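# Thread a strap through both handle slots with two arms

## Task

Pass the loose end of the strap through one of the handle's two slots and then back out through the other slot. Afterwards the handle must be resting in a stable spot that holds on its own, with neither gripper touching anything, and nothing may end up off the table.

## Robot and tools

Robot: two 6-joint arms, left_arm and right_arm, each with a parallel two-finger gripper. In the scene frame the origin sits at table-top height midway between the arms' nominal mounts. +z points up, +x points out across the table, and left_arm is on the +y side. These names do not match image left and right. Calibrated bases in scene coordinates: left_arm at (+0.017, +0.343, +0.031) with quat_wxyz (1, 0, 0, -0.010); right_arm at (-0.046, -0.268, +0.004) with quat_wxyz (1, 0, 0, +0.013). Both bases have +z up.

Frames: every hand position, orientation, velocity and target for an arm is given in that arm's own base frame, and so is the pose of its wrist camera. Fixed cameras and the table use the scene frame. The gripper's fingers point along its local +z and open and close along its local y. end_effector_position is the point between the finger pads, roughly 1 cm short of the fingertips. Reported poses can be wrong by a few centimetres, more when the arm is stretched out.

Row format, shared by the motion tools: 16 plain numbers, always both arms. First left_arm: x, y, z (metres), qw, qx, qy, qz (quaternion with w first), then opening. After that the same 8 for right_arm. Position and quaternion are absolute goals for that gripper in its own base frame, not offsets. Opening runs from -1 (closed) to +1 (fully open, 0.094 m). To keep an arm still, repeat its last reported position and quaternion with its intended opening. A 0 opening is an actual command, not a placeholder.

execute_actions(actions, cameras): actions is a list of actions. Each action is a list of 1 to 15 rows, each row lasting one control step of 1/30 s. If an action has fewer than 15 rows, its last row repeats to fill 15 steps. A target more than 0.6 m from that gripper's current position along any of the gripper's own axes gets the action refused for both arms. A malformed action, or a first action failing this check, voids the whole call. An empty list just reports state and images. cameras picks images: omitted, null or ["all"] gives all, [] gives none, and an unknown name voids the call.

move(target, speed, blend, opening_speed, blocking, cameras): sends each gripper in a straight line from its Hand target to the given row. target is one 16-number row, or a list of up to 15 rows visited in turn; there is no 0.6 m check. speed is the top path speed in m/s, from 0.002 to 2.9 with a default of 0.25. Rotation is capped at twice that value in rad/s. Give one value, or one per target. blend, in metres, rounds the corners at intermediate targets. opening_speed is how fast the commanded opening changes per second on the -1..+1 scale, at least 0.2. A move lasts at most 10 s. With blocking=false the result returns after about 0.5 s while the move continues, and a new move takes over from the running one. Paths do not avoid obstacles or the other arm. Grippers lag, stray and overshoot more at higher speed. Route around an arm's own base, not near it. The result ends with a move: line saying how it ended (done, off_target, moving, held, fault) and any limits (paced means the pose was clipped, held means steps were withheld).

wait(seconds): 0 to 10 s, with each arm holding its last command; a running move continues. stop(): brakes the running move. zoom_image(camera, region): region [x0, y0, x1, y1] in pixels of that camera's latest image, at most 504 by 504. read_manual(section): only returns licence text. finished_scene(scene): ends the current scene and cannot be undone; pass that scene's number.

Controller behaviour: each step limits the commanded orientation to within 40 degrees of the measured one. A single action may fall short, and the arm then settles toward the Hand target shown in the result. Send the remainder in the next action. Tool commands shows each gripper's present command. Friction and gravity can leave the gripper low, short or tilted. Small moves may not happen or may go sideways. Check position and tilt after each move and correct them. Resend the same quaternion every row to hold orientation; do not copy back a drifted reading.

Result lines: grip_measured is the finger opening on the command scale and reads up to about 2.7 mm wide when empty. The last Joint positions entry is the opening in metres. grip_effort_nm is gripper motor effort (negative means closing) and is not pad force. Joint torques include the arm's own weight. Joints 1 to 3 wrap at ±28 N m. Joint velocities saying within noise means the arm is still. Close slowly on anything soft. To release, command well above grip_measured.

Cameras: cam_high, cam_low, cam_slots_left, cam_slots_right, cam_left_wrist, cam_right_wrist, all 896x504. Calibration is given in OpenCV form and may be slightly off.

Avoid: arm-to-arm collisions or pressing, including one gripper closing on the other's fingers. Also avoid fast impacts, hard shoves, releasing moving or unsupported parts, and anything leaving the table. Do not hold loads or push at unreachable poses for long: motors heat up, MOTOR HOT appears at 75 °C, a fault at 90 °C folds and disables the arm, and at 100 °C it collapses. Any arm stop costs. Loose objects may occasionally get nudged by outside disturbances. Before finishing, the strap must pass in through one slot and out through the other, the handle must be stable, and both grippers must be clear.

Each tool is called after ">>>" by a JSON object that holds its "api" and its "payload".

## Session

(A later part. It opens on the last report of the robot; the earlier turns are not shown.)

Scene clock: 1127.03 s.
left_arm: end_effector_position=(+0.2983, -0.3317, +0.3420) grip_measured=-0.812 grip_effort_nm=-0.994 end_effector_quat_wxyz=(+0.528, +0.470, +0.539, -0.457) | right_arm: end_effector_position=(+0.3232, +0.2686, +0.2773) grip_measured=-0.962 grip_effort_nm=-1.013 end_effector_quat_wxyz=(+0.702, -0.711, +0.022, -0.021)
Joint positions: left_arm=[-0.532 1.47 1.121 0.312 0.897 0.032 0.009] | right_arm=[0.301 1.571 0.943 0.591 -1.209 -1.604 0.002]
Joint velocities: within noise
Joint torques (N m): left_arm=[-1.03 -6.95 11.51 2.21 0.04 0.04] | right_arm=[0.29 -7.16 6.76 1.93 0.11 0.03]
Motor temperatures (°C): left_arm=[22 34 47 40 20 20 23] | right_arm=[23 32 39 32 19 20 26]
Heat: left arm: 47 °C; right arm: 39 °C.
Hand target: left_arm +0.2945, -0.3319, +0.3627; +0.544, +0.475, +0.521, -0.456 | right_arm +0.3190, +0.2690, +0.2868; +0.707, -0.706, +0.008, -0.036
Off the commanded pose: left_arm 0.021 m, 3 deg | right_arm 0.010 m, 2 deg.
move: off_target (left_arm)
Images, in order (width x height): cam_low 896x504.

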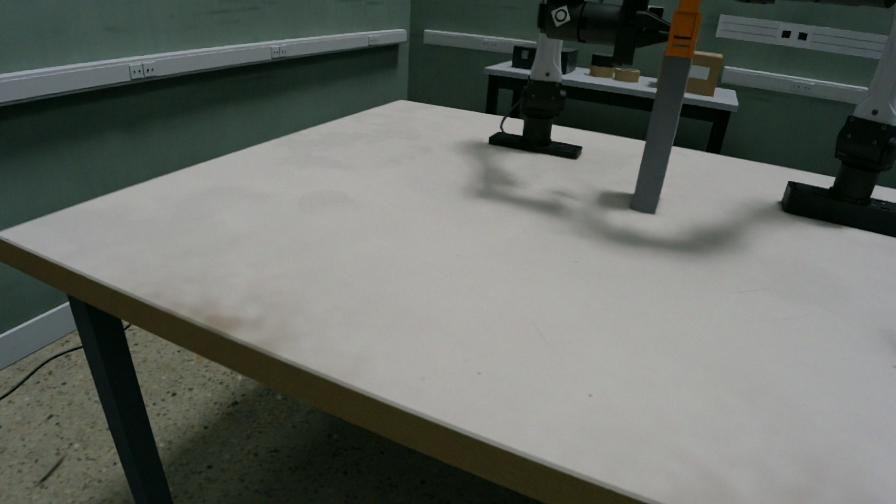

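>>> {"api": "move", "payload": {"target": [0.295, -0.3324, 0.3640, 0.5436, 0.4751, 0.5212, -0.4555, -0.9, 0.319, 0.269, 0.2869, 0.7071, -0.7063, 0.0075, -0.0357, -1], "speed": 0.03, "cameras": ["cam_low","cam_slots_left","cam_high"]}}

>>> {"api": "zoom_image", "payload": {"camera": "cam_low", "region": [660, 15, 705, 60]}}

>>> {"api": "zoom_image", "payload": {"camera": "cam_slots_left", "region": [400, 180, 520, 300]}}

>>> {"api": "zoom_image", "payload": {"camera": "cam_high", "region": [415, 210, 465, 260]}}

Scene clock: 1132.70 s.
left_arm: end_effector_position=(+0.2983, -0.3317, +0.3414) grip_measured=-0.812 grip_effort_nm=-0.994 end_effector_quat_wxyz=(+0.527, +0.469, +0.541, -0.458) | right_arm: end_effector_position=(+0.3232, +0.2686, +0.2774) grip_measured=-0.962 grip_effort_nm=-1.013 end_effector_quat_wxyz=(+0.702, -0.711, +0.022, -0.021)
Joint positions: left_arm=[-0.532 1.47 1.121 0.309 0.897 0.032 0.009] | right_arm=[0.301 1.571 0.943 0.592 -1.209 -1.604 0.002]
Joint velocities: within noise
Joint torques (N m): left_arm=[-0.77 -7.16 11.77 2.23 0.06 0.06] | right_arm=[0.35 -7.17 6.82 1.93 0.11 0.03]
Motor temperatures (°C): left_arm=[22 34 48 40 20 20 23] | right_arm=[23 32 39 32 19 20 26]
Heat: left arm: 48 °C; right arm: 39 °C.
Hand target: left_arm +0.2944, -0.3318, +0.3636; +0.544, +0.475, +0.521, -0.456 | right_arm +0.3189, +0.2690, +0.2868; +0.707, -0.706, +0.007, -0.036
Off the commanded pose: left_arm 0.023 m, 3 deg | right_arm 0.010 m, 2 deg.
move: off_target (left_arm)
Images, in order (width x height): cam_high 896x504, cam_low 896x504, cam_slots_left 896x504.

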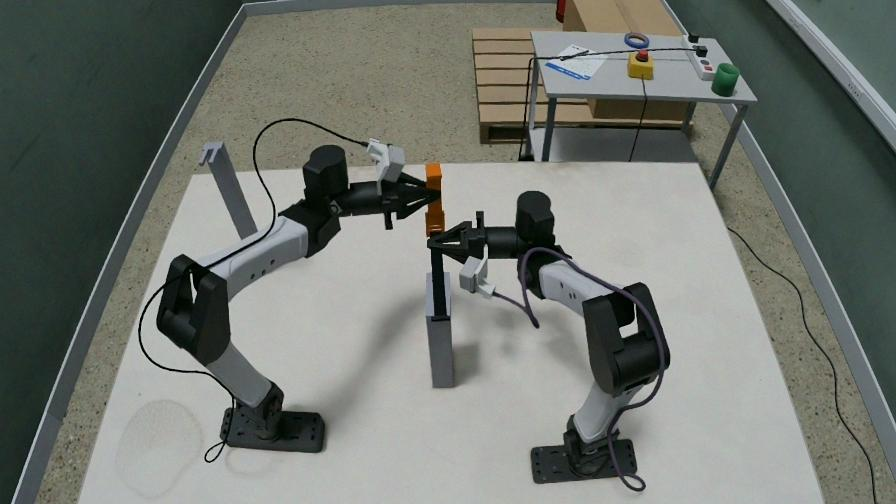

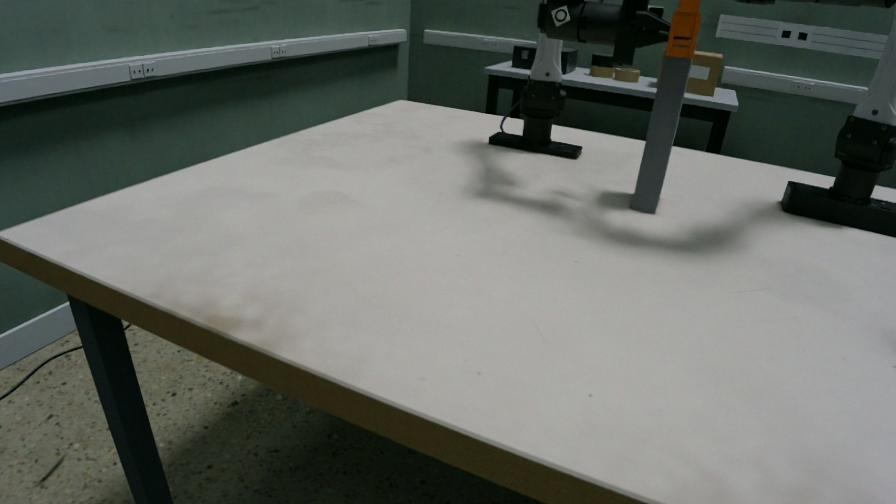

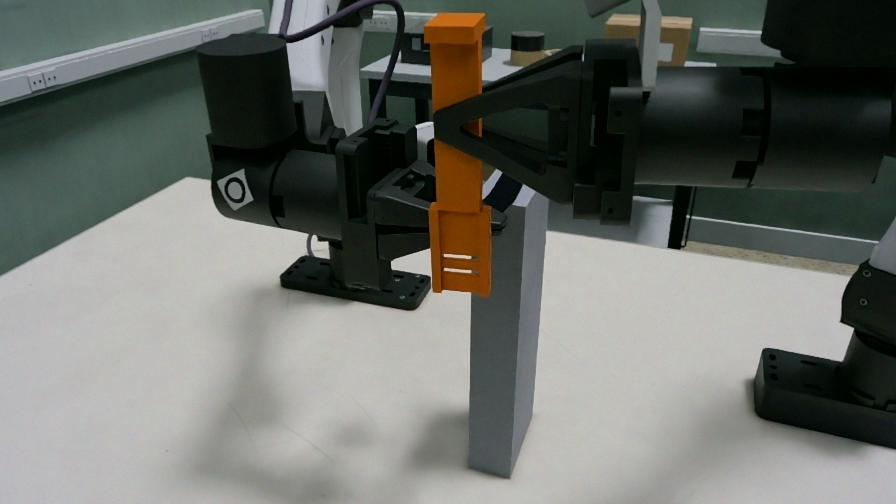

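Scaled by 11.200 from the camera's 896x504 image, which has a finer 1280x720 frame.

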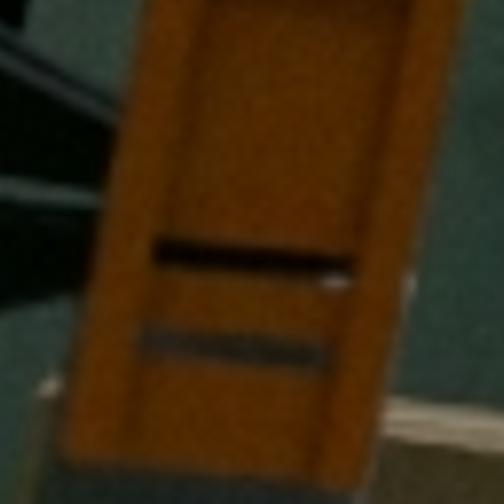

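Scaled by 4.200 from the camera's 896x504 image, which has a finer 1280x720 frame.

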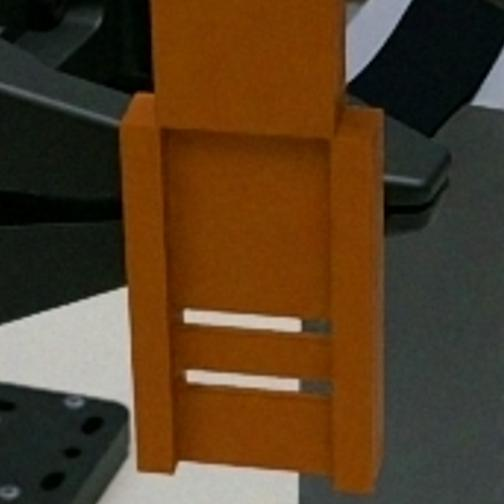

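Scaled by 10.080 from the camera's 896x504 image, which has a finer 1280x720 frame.

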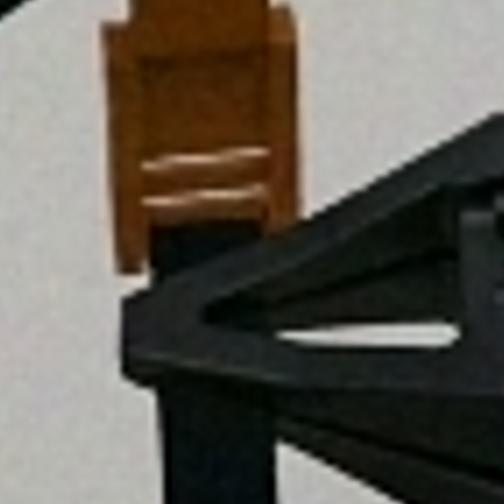

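>>> {"api": "move", "payload": {"target": [0.295, -0.3324, 0.3660, 0.5436, 0.4751, 0.5212, -0.4555, -0.9, 0.319, 0.269, 0.2869, 0.7071, -0.7063, 0.0075, -0.0357, -1], "speed": 0.03, "cameras": ["cam_low"]}}

>>> {"api": "zoom_image", "payload": {"camera": "cam_low", "region": [660, 15, 705, 60]}}

Scene clock: 1138.37 s.
left_arm: end_effector_position=(+0.2986, -0.3319, +0.3463) grip_measured=-0.812 grip_effort_nm=-0.989 end_effector_quat_wxyz=(+0.530, +0.470, +0.538, -0.457) | right_arm: end_effector_position=(+0.3232, +0.2686, +0.2773) grip_measured=-0.962 grip_effort_nm=-1.018 end_effector_quat_wxyz=(+0.702, -0.711, +0.022, -0.021)
Joint positions: left_arm=[-0.532 1.47 1.136 0.301 0.897 0.032 0.009] | right_arm=[0.301 1.571 0.943 0.592 -1.209 -1.604 0.002]
Joint velocities: within noise
Joint torques (N m): left_arm=[-0.95 -6.99 11.21 2.29 0.05 0.07] | right_arm=[0.31 -7.13 6.68 1.93 0.11 0.03]
Motor temperatures (°C): left_arm=[22 34 49 39 20 20 23] | right_arm=[23 32 39 32 19 20 26]
Heat: left arm: 49 °C; right arm: 39 °C.
Hand target: left_arm +0.2946, -0.3320, +0.3657; +0.544, +0.475, +0.521, -0.456 | right_arm +0.3190, +0.2690, +0.2868; +0.707, -0.706, +0.008, -0.036
Off the commanded pose: left_arm 0.020 m, 3 deg | right_arm 0.010 m, 2 deg.
move: off_target (left_arm)
Images, in order (width x height): cam_low 896x504.

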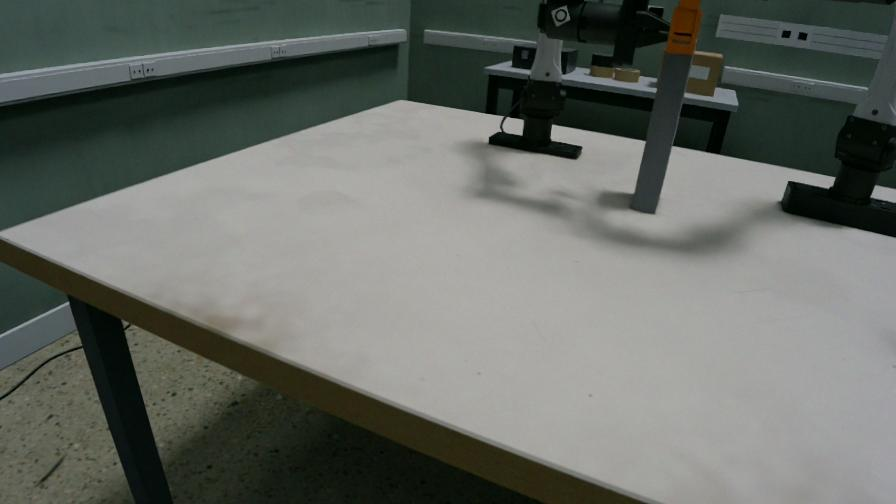

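Scaled by 11.200 from the camera's 896x504 image, which has a finer 1280x720 frame.

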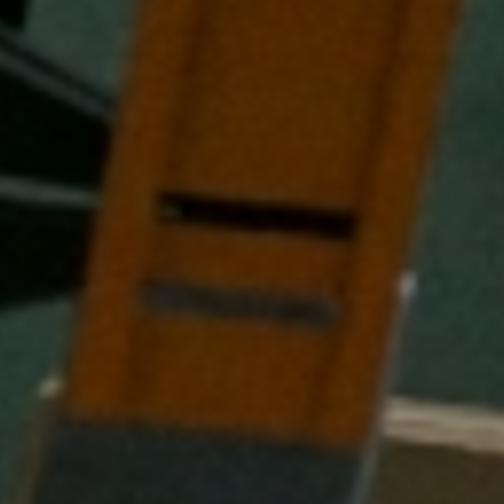

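>>> {"api": "move", "payload": {"target": [0.295, -0.3324, 0.3660, 0.5436, 0.4751, 0.5212, -0.4555, -0.9, 0.329, 0.269, 0.2879, 0.7071, -0.7063, 0.0075, -0.0357, -1], "speed": 0.03, "cameras": ["cam_low","cam_high"]}}

>>> {"api": "zoom_image", "payload": {"camera": "cam_low", "region": [660, 15, 705, 60]}}

>>> {"api": "zoom_image", "payload": {"camera": "cam_high", "region": [415, 210, 465, 260]}}

Scene clock: 1145.30 s.
left_arm: end_effector_position=(+0.2986, -0.3319, +0.3462) grip_measured=-0.812 grip_effort_nm=-0.999 end_effector_quat_wxyz=(+0.529, +0.470, +0.539, -0.457) | right_arm: end_effector_position=(+0.3233, +0.2686, +0.2774) grip_measured=-0.962 grip_effort_nm=-1.013 end_effector_quat_wxyz=(+0.702, -0.711, +0.022, -0.022)
Joint positions: left_arm=[-0.532 1.47 1.136 0.3 0.897 0.032 0.009] | right_arm=[0.301 1.571 0.943 0.592 -1.209 -1.604 0.002]
Joint velocities: within noise
Joint torques (N m): left_arm=[-0.87 -6.91 11.33 2.25 0.08 0.08] | right_arm=[-0.61 -4.55 10.55 1.87 0 0.04]
Motor temperatures (°C): left_arm=[22 34 49 40 20 20 23] | right_arm=[23 32 39 32 19 20 26]
Heat: left arm: 49 °C; right arm: 39 °C.
Hand target: left_arm +0.2945, -0.3320, +0.3657; +0.544, +0.475, +0.521, -0.456 | right_arm +0.3286, +0.2688, +0.2878; +0.707, -0.706, +0.008, -0.036
Off the commanded pose: left_arm 0.020 m, 3 deg | right_arm 0.012 m, 2 deg.
move: off_target (left_arm, right_arm)
Images, in order (width x height): cam_high 896x504, cam_low 896x504.

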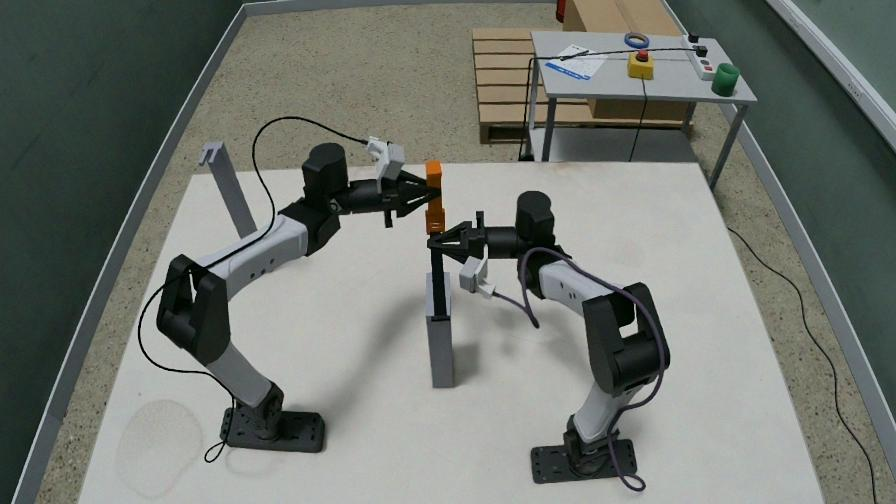

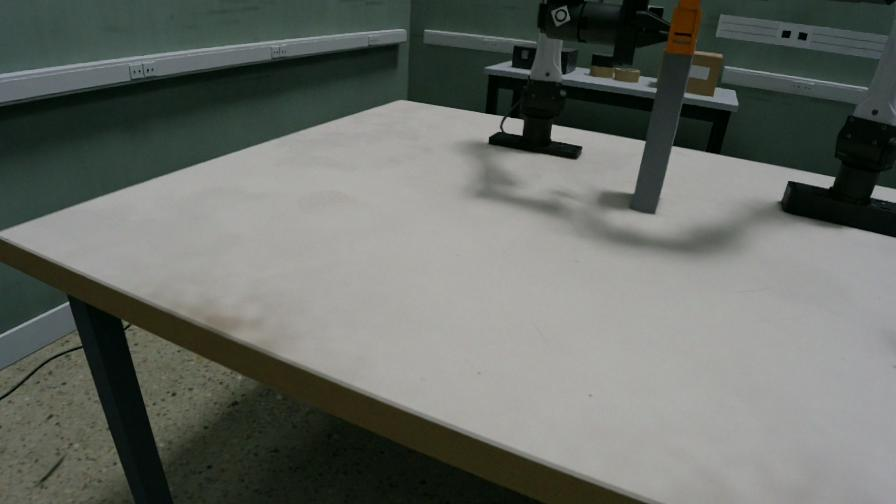

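Scaled by 11.200 from the camera's 896x504 image, which has a finer 1280x720 frame.

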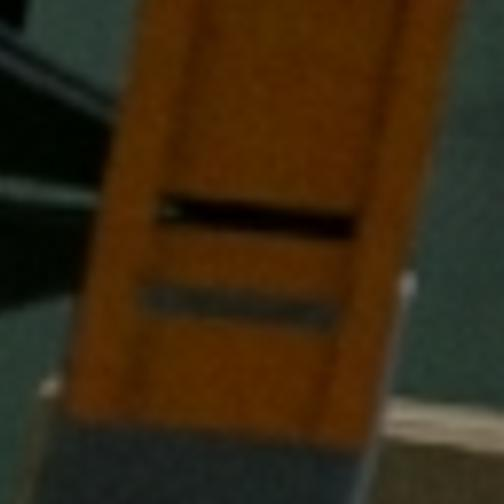

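Scaled by 10.080 from the camera's 896x504 image, which has a finer 1280x720 frame.

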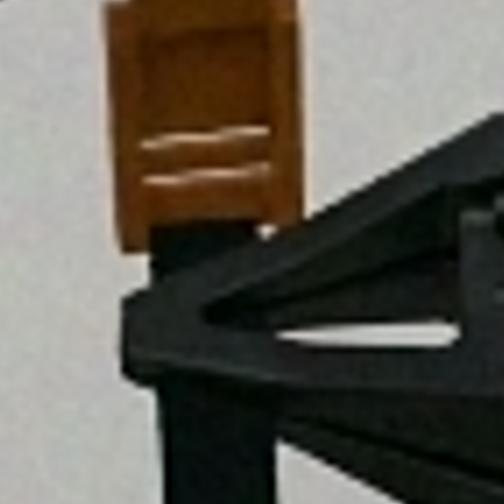

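>>> {"api": "move", "payload": {"target": [0.295, -0.3324, 0.3660, 0.5436, 0.4751, 0.5212, -0.4555, -0.9, 0.333, 0.269, 0.2879, 0.7071, -0.7063, 0.0075, -0.0357, -1], "speed": 0.03, "cameras": ["cam_low","cam_high"]}}

>>> {"api": "zoom_image", "payload": {"camera": "cam_low", "region": [660, 15, 705, 60]}}

>>> {"api": "zoom_image", "payload": {"camera": "cam_high", "region": [415, 210, 465, 260]}}

Scene clock: 1151.50 s.
left_arm: end_effector_position=(+0.2986, -0.3319, +0.3461) grip_measured=-0.812 grip_effort_nm=-0.999 end_effector_quat_wxyz=(+0.529, +0.470, +0.539, -0.457) | right_arm: end_effector_position=(+0.3272, +0.2687, +0.2763) grip_measured=-0.962 grip_effort_nm=-1.018 end_effector_quat_wxyz=(+0.702, -0.712, +0.024, -0.021)
Joint positions: left_arm=[-0.532 1.47 1.136 0.299 0.897 0.032 0.009] | right_arm=[0.298 1.585 0.954 0.592 -1.209 -1.604 0.002]
Joint velocities: within noise
Joint torques (N m): left_arm=[-0.81 -6.94 11.23 2.26 0.11 0.09] | right_arm=[-0.59 -4.7 10.88 1.87 -0.02 0.03]
Motor temperatures (°C): left_arm=[22 34 49 40 20 20 23] | right_arm=[23 31 40 32 19 20 26]
Heat: left arm: 49 °C; right arm: 40 °C.
Hand target: left_arm +0.2945, -0.3320, +0.3657; +0.543, +0.475, +0.521, -0.456 | right_arm +0.3326, +0.2687, +0.2878; +0.707, -0.706, +0.008, -0.036
Off the commanded pose: left_arm 0.020 m, 3 deg | right_arm 0.013 m, 3 deg.
move: off_target (left_arm, right_arm)
Images, in order (width x height): cam_high 896x504, cam_low 896x504.

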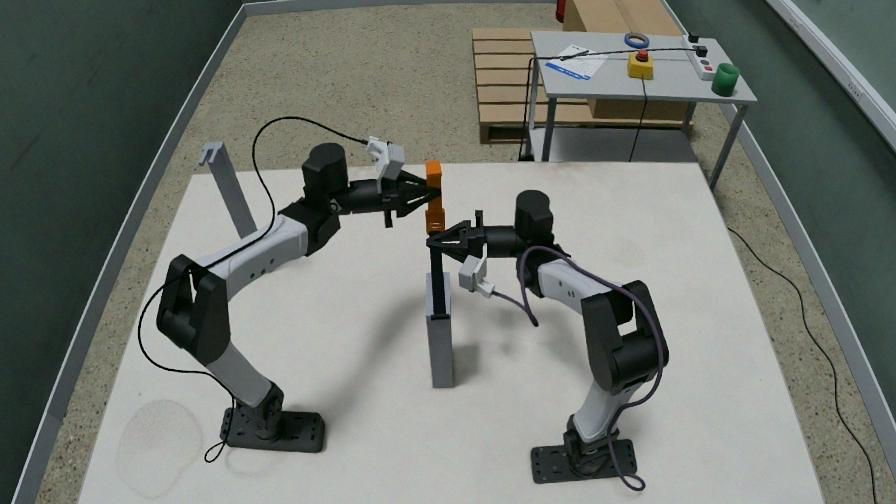

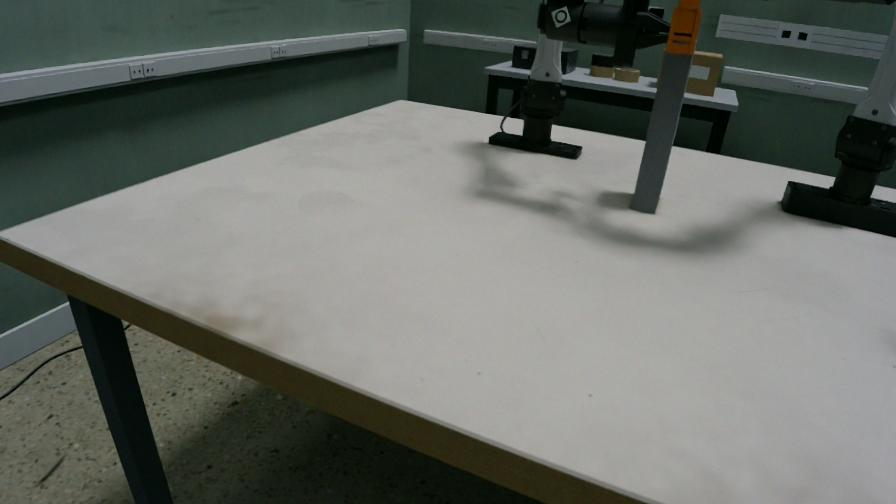

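Scaled by 11.200 from the camera's 896x504 image, which has a finer 1280x720 frame.

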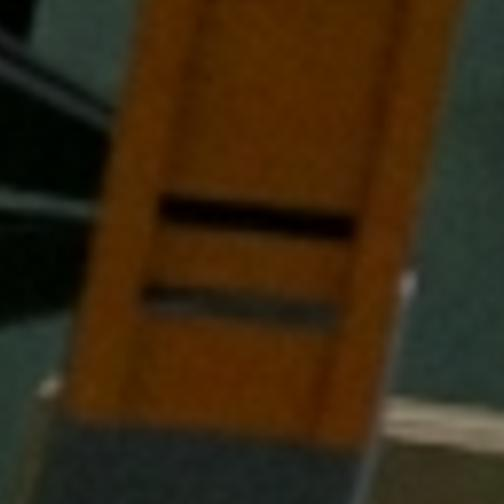

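Scaled by 10.080 from the camera's 896x504 image, which has a finer 1280x720 frame.

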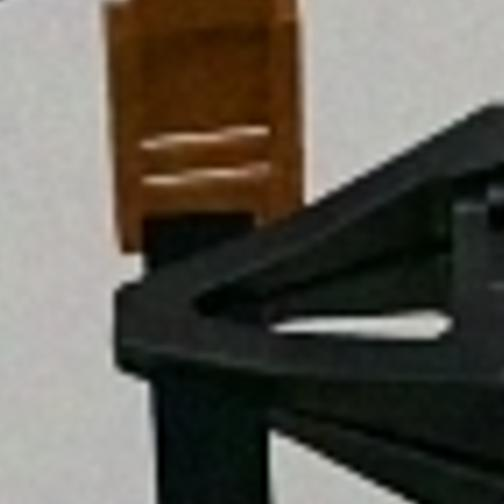

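>>> {"api": "move", "payload": {"target": [0.295, -0.3324, 0.3660, 0.5436, 0.4751, 0.5212, -0.4555, -0.9, 0.333, 0.268, 0.2898, 0.7071, -0.7063, 0.0075, -0.0357, -1], "speed": 0.03, "cameras": ["cam_low","cam_high"]}}

>>> {"api": "zoom_image", "payload": {"camera": "cam_low", "region": [660, 15, 705, 60]}}

>>> {"api": "zoom_image", "payload": {"camera": "cam_high", "region": [415, 210, 465, 260]}}

Scene clock: 1157.50 s.
left_arm: end_effector_position=(+0.2986, -0.3319, +0.3461) grip_measured=-0.812 grip_effort_nm=-0.994 end_effector_quat_wxyz=(+0.529, +0.470, +0.539, -0.457) | right_arm: end_effector_position=(+0.3272, +0.2687, +0.2763) grip_measured=-0.962 grip_effort_nm=-1.013 end_effector_quat_wxyz=(+0.702, -0.712, +0.024, -0.021)
Joint positions: left_arm=[-0.532 1.47 1.136 0.299 0.897 0.032 0.009] | right_arm=[0.298 1.585 0.954 0.592 -1.209 -1.604 0.002]
Joint velocities: within noise
Joint torques (N m): left_arm=[-0.94 -6.91 11.18 2.23 0.07 0.03] | right_arm=[-0.75 -5.04 11.23 1.8 -0.07 0.03]
Motor temperatures (°C): left_arm=[22 34 49 40 20 20 23] | right_arm=[23 31 41 32 19 20 26]
Heat: left arm: 49 °C; right arm: 41 °C.
Hand target: left_arm +0.2945, -0.3320, +0.3657; +0.543, +0.475, +0.521, -0.456 | right_arm +0.3325, +0.2677, +0.2897; +0.707, -0.706, +0.008, -0.036
Off the commanded pose: left_arm 0.020 m, 3 deg | right_arm 0.015 m, 3 deg.
move: off_target (left_arm, right_arm)
Images, in order (width x height): cam_high 896x504, cam_low 896x504.

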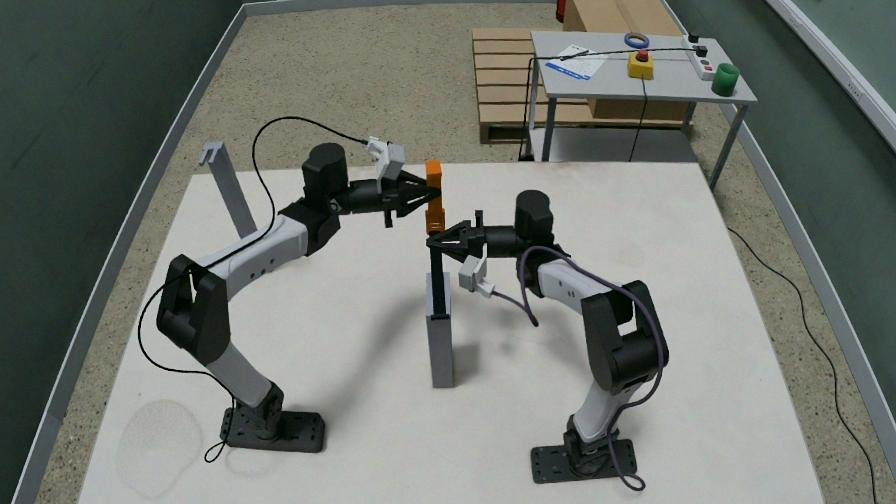

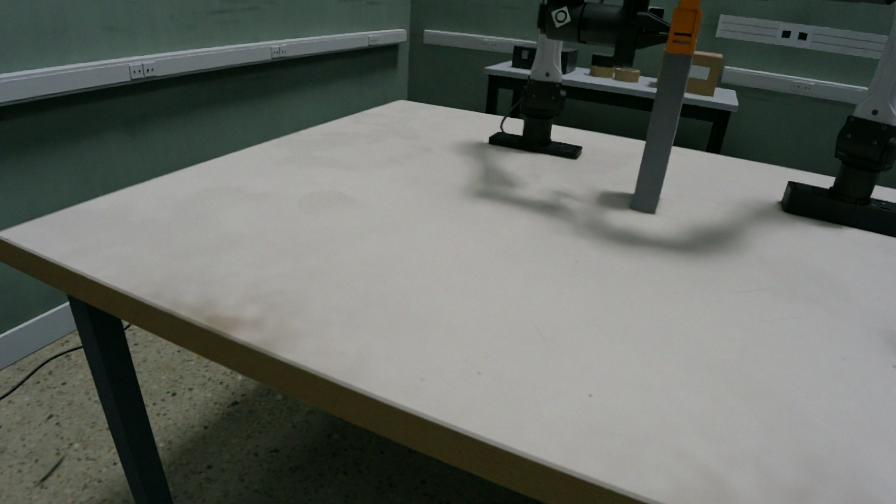

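Scaled by 11.200 from the camera's 896x504 image, which has a finer 1280x720 frame.

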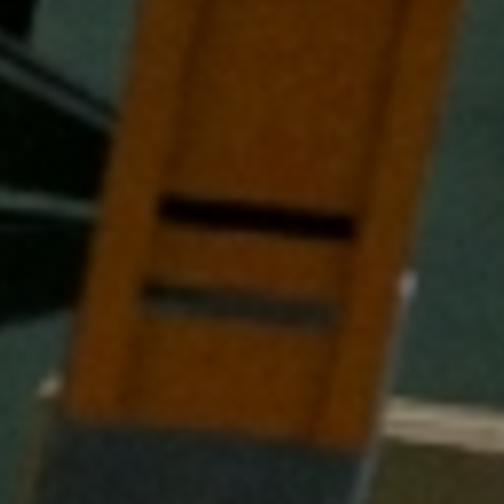

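Scaled by 10.080 from the camera's 896x504 image, which has a finer 1280x720 frame.

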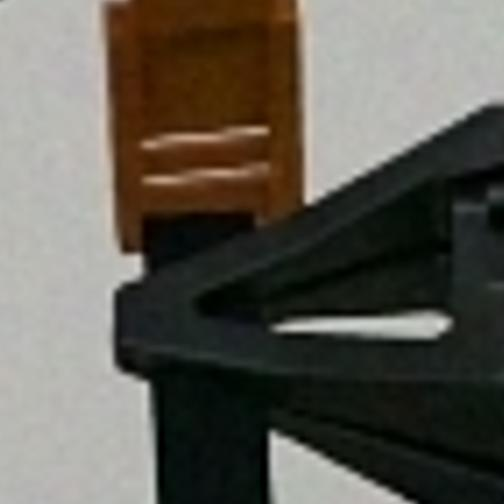

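>>> {"api": "move", "payload": {"target": [0.295, -0.3324, 0.3660, 0.5436, 0.4751, 0.5212, -0.4555, -0.9, 0.334, 0.266, 0.2918, 0.7071, -0.7063, 0.0075, -0.0357, -1], "speed": 0.03, "cameras": ["cam_low","cam_high"]}}

>>> {"api": "zoom_image", "payload": {"camera": "cam_low", "region": [660, 15, 705, 60]}}

>>> {"api": "zoom_image", "payload": {"camera": "cam_high", "region": [415, 210, 465, 260]}}

Scene clock: 1162.03 s.
left_arm: end_effector_position=(+0.2986, -0.3319, +0.3461) grip_measured=-0.812 grip_effort_nm=-0.994 end_effector_quat_wxyz=(+0.529, +0.470, +0.539, -0.457) | right_arm: end_effector_position=(+0.3297, +0.2660, +0.2808) grip_measured=-0.962 grip_effort_nm=-1.013 end_effector_quat_wxyz=(+0.703, -0.710, +0.020, -0.026)
Joint positions: left_arm=[-0.532 1.47 1.136 0.299 0.897 0.032 0.009] | right_arm=[0.289 1.585 0.966 0.592 -1.216 -1.604 0.002]
Joint velocities: within noise
Joint torques (N m): left_arm=[-1.05 -6.9 11.21 2.25 0.12 0.06] | right_arm=[-0.59 -5.07 10.76 1.72 -0.05 0.05]
Motor temperatures (°C): left_arm=[22 34 49 40 20 20 23] | right_arm=[23 31 42 32 19 20 26]
Heat: left arm: 49 °C; right arm: 42 °C.
Hand target: left_arm +0.2945, -0.3320, +0.3657; +0.543, +0.475, +0.521, -0.456 | right_arm +0.3336, +0.2659, +0.2917; +0.707, -0.706, +0.007, -0.036
Off the commanded pose: left_arm 0.020 m, 3 deg | right_arm 0.012 m, 2 deg.
move: off_target (left_arm, right_arm)
Images, in order (width x height): cam_high 896x504, cam_low 896x504.

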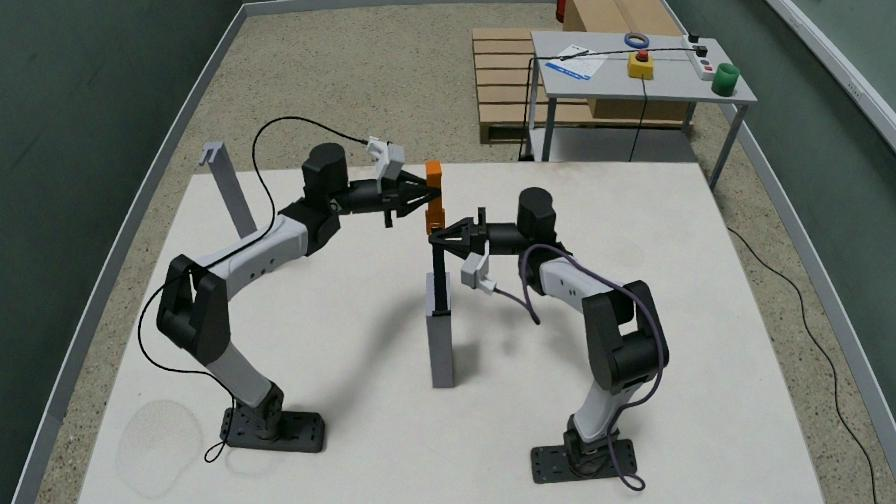

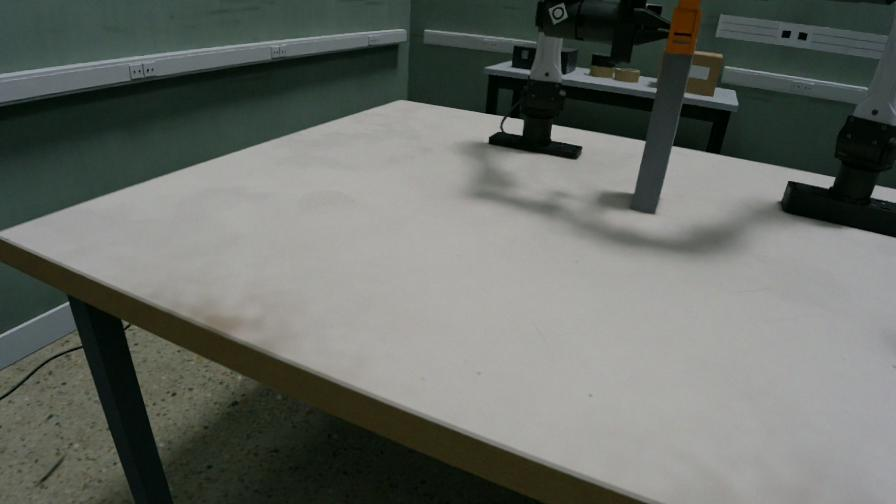

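Scaled by 11.200 from the camera's 896x504 image, which has a finer 1280x720 frame.

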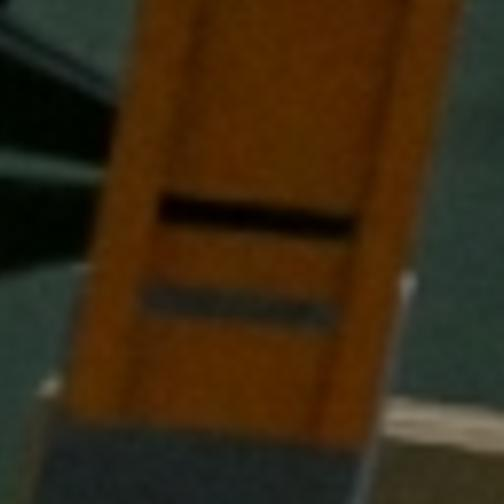

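Scaled by 10.080 from the camera's 896x504 image, which has a finer 1280x720 frame.

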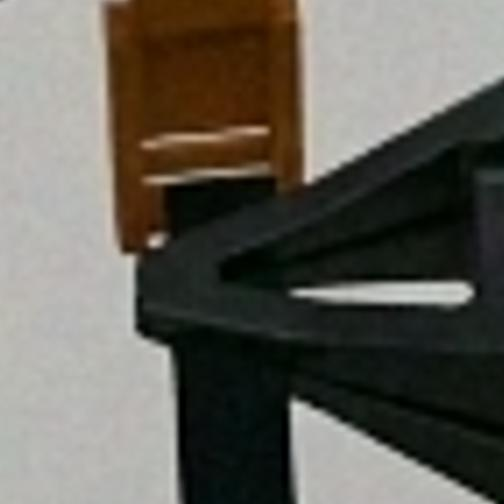

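>>> {"api": "move", "payload": {"target": [0.295, -0.3324, 0.3660, 0.5436, 0.4751, 0.5212, -0.4555, -0.9, 0.340, 0.270, 0.2918, 0.7071, -0.7063, 0.0075, -0.0357, -1], "speed": 0.03, "cameras": ["cam_low","cam_high","cam_slots_right"]}}

>>> {"api": "zoom_image", "payload": {"camera": "cam_low", "region": [660, 15, 705, 60]}}

>>> {"api": "zoom_image", "payload": {"camera": "cam_high", "region": [415, 210, 465, 260]}}

>>> {"api": "zoom_image", "payload": {"camera": "cam_slots_right", "region": [320, 240, 440, 380]}}

Scene clock: 1172.73 s.
left_arm: end_effector_position=(+0.2986, -0.3319, +0.3461) grip_measured=-0.812 grip_effort_nm=-0.994 end_effector_quat_wxyz=(+0.529, +0.470, +0.539, -0.457) | right_arm: end_effector_position=(+0.3358, +0.2677, +0.2820) grip_measured=-0.962 grip_effort_nm=-1.013 end_effector_quat_wxyz=(+0.704, -0.710, +0.019, -0.028)
Joint positions: left_arm=[-0.532 1.47 1.136 0.299 0.897 0.032 0.009] | right_arm=[0.288 1.607 0.993 0.592 -1.216 -1.604 0.002]
Joint velocities: within noise
Joint torques (N m): left_arm=[-1.02 -6.95 11.28 2.23 0.03 0.07] | right_arm=[-0.02 -4.92 10.85 1.7 0 0.04]
Motor temperatures (°C): left_arm=[22 34 49 40 20 20 23] | right_arm=[23 31 42 32 19 20 26]
Heat: left arm: 49 °C; right arm: 42 °C.
Hand target: left_arm +0.2945, -0.3320, +0.3657; +0.543, +0.475, +0.521, -0.456 | right_arm +0.3397, +0.2697, +0.2917; +0.707, -0.706, +0.008, -0.036
Off the commanded pose: left_arm 0.020 m, 3 deg | right_arm 0.011 m, 2 deg.
move: off_target (left_arm, right_arm)
Images, in order (width x height): cam_high 896x504, cam_low 896x504, cam_slots_right 896x504.

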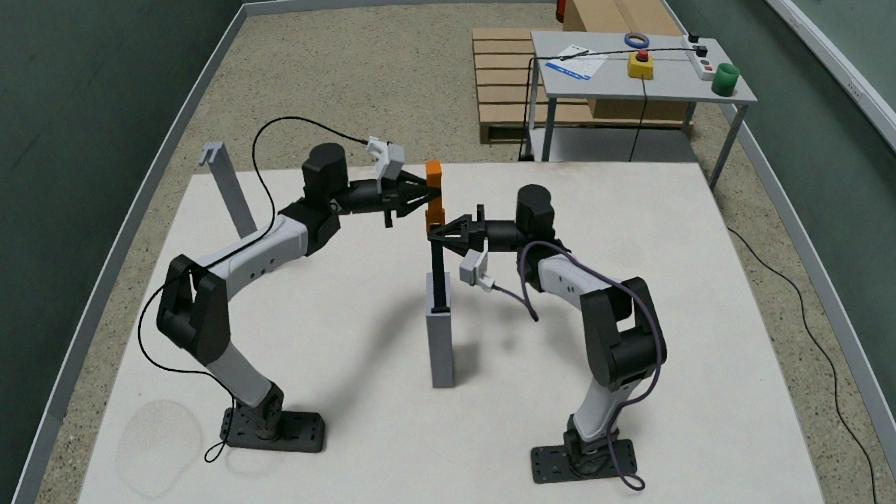

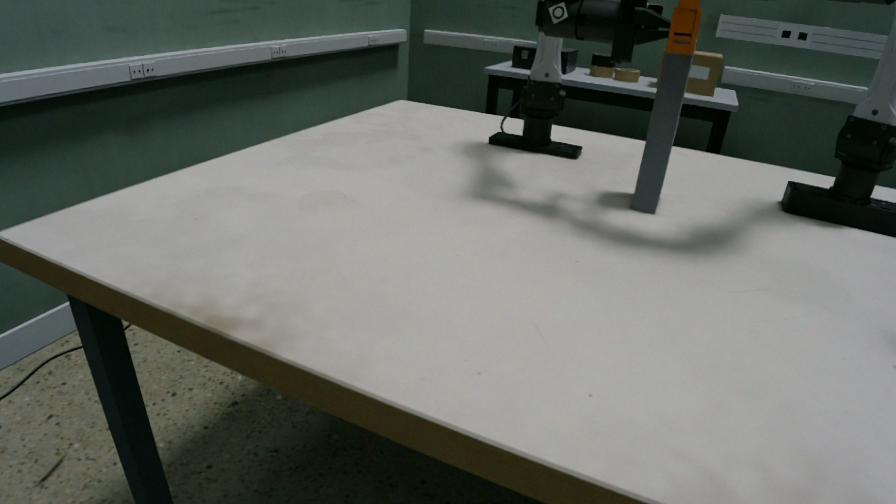

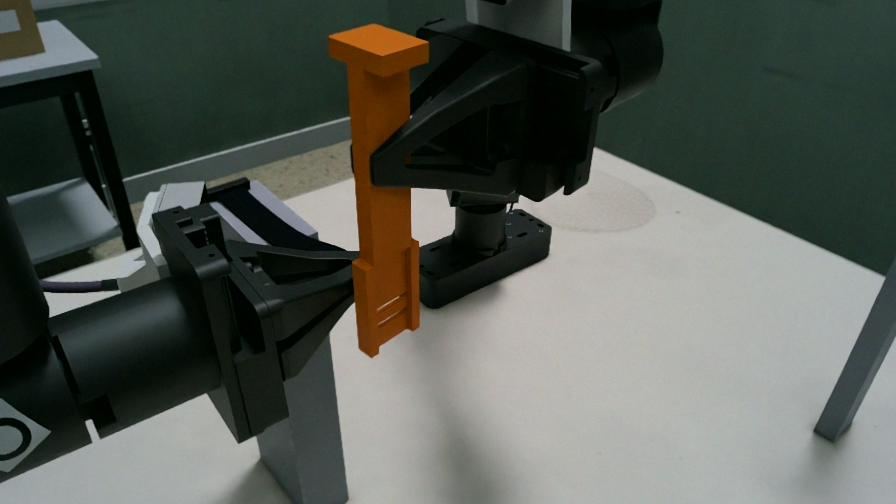

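Scaled by 11.200 from the camera's 896x504 image, which has a finer 1280x720 frame.

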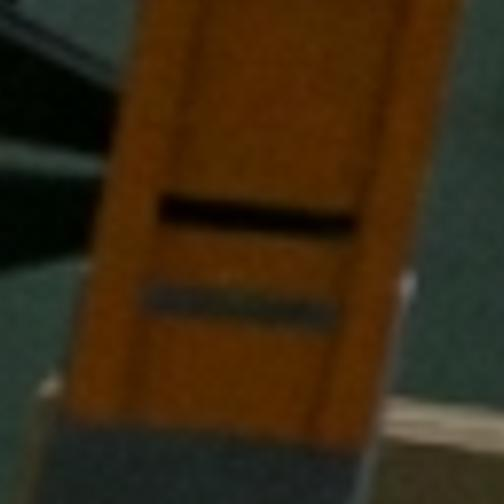

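Scaled by 10.080 from the camera's 896x504 image, which has a finer 1280x720 frame.

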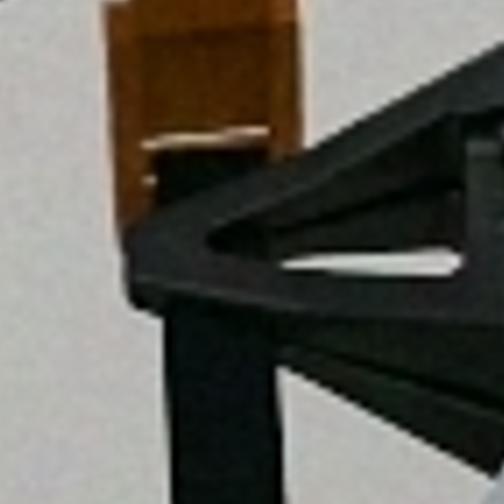

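Scaled by 3.600 from the camera's 896x504 image, which has a finer 1280x720 frame.

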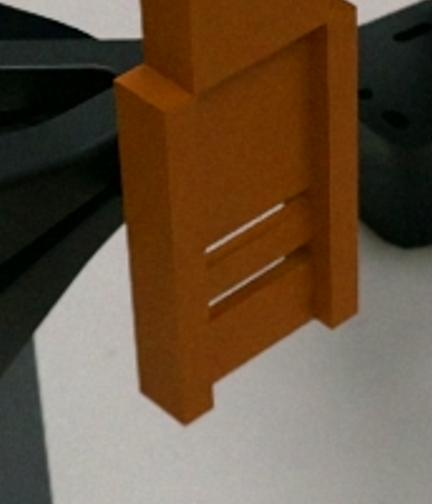

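>>> {"api": "move", "payload": {"target": [0.295, -0.3324, 0.3660, 0.5436, 0.4751, 0.5212, -0.4555, -0.9, 0.343, 0.2712, 0.2918, 0.7071, -0.7063, 0.0075, -0.0357, -1], "speed": 0.03, "cameras": ["cam_slots_left","cam_high","cam_slots_right"]}}

>>> {"api": "zoom_image", "payload": {"camera": "cam_high", "region": [415, 210, 465, 260]}}

>>> {"api": "zoom_image", "payload": {"camera": "cam_slots_right", "region": [320, 240, 440, 380]}}

>>> {"api": "zoom_image", "payload": {"camera": "cam_slots_left", "region": [400, 180, 520, 300]}}

Scene clock: 1191.67 s.
left_arm: end_effector_position=(+0.2986, -0.3319, +0.3461) grip_measured=-0.812 grip_effort_nm=-0.994 end_effector_quat_wxyz=(+0.529, +0.470, +0.539, -0.457) | right_arm: end_effector_position=(+0.3388, +0.2686, +0.2823) grip_measured=-0.962 grip_effort_nm=-1.009 end_effector_quat_wxyz=(+0.704, -0.709, +0.019, -0.028)
Joint positions: left_arm=[-0.532 1.47 1.136 0.299 0.897 0.032 0.009] | right_arm=[0.288 1.619 1.005 0.592 -1.216 -1.604 0.002]
Joint velocities: within noise
Joint torques (N m): left_arm=[-0.77 -6.98 11.25 2.21 0.03 0.02] | right_arm=[0.05 -5.03 10.8 1.71 0.04 0.03]
Motor temperatures (°C): left_arm=[21 34 49 40 20 20 23] | right_arm=[23 31 43 32 19 20 26]
Heat: left arm: 49 °C; right arm: 43 °C.
Hand target: left_arm +0.2945, -0.3320, +0.3657; +0.543, +0.475, +0.521, -0.456 | right_arm +0.3426, +0.2709, +0.2918; +0.707, -0.706, +0.008, -0.036
Off the commanded pose: left_arm 0.020 m, 3 deg | right_arm 0.011 m, 2 deg.
move: off_target (left_arm, right_arm)
Images, in order (width x height): cam_high 896x504, cam_slots_left 896x504, cam_slots_right 896x504.

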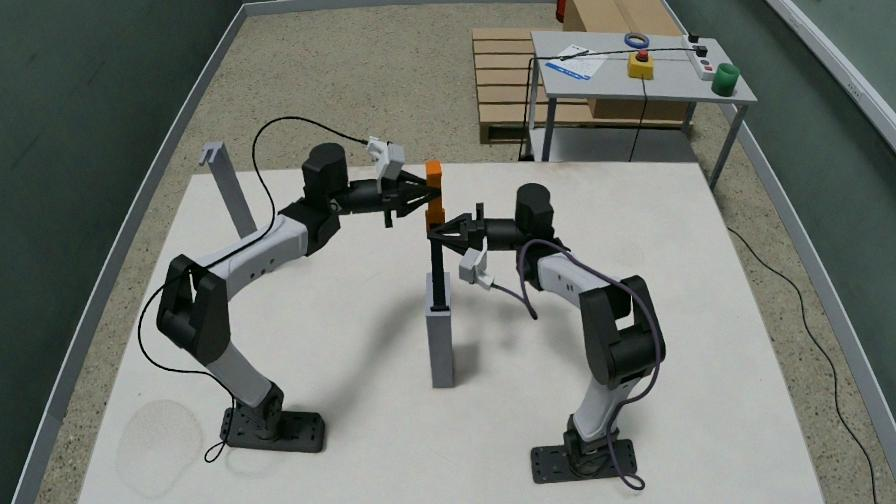

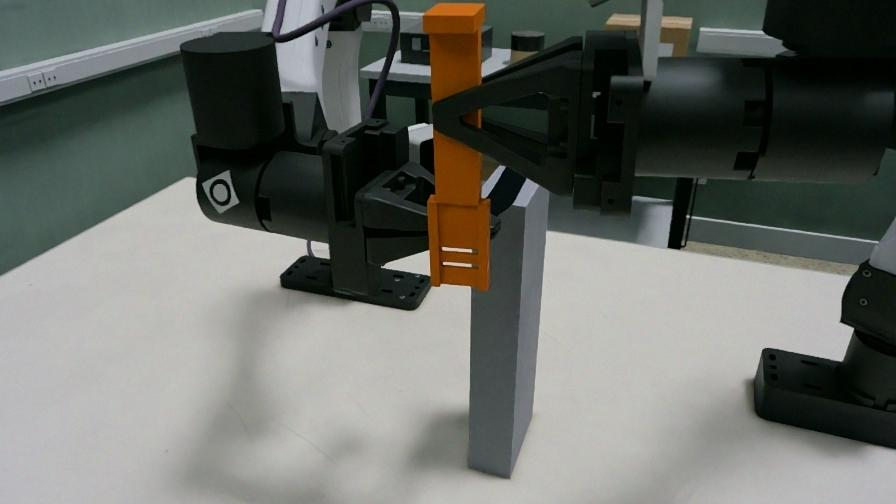

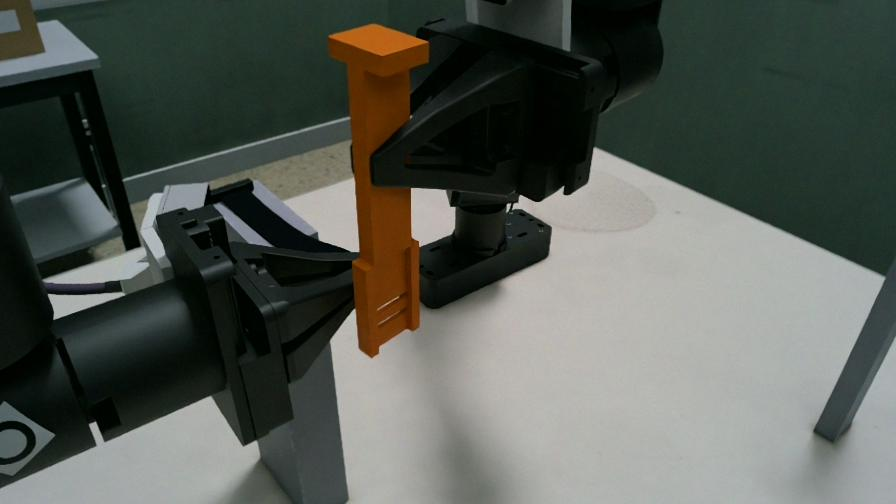

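Scaled by 10.080 from the camera's 896x504 image, which has a finer 1280x720 frame.

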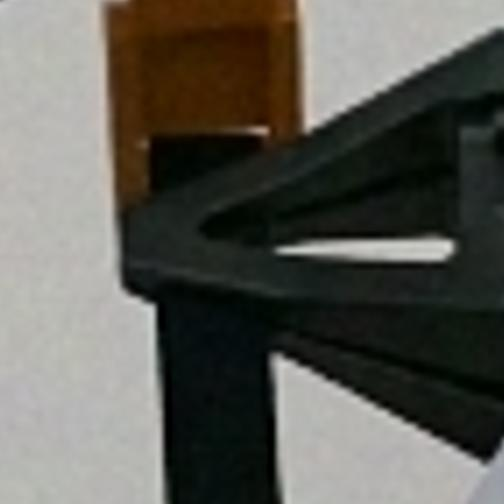

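Scaled by 3.600 from the camera's 896x504 image, which has a finer 1280x720 frame.

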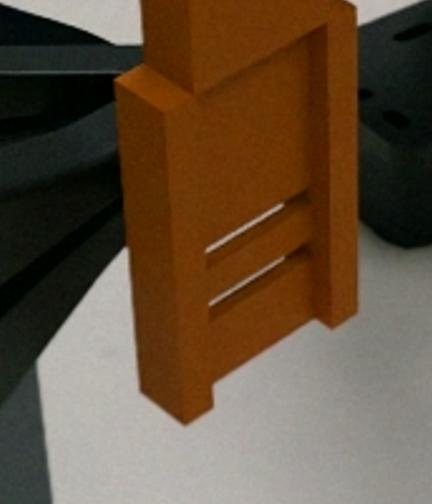

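Scaled by 4.200 from the camera's 896x504 image, which has a finer 1280x720 frame.

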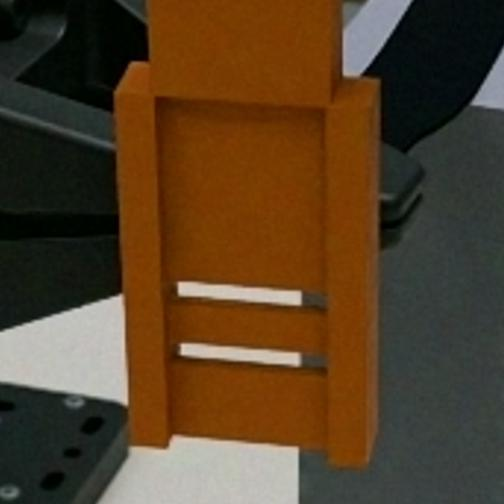

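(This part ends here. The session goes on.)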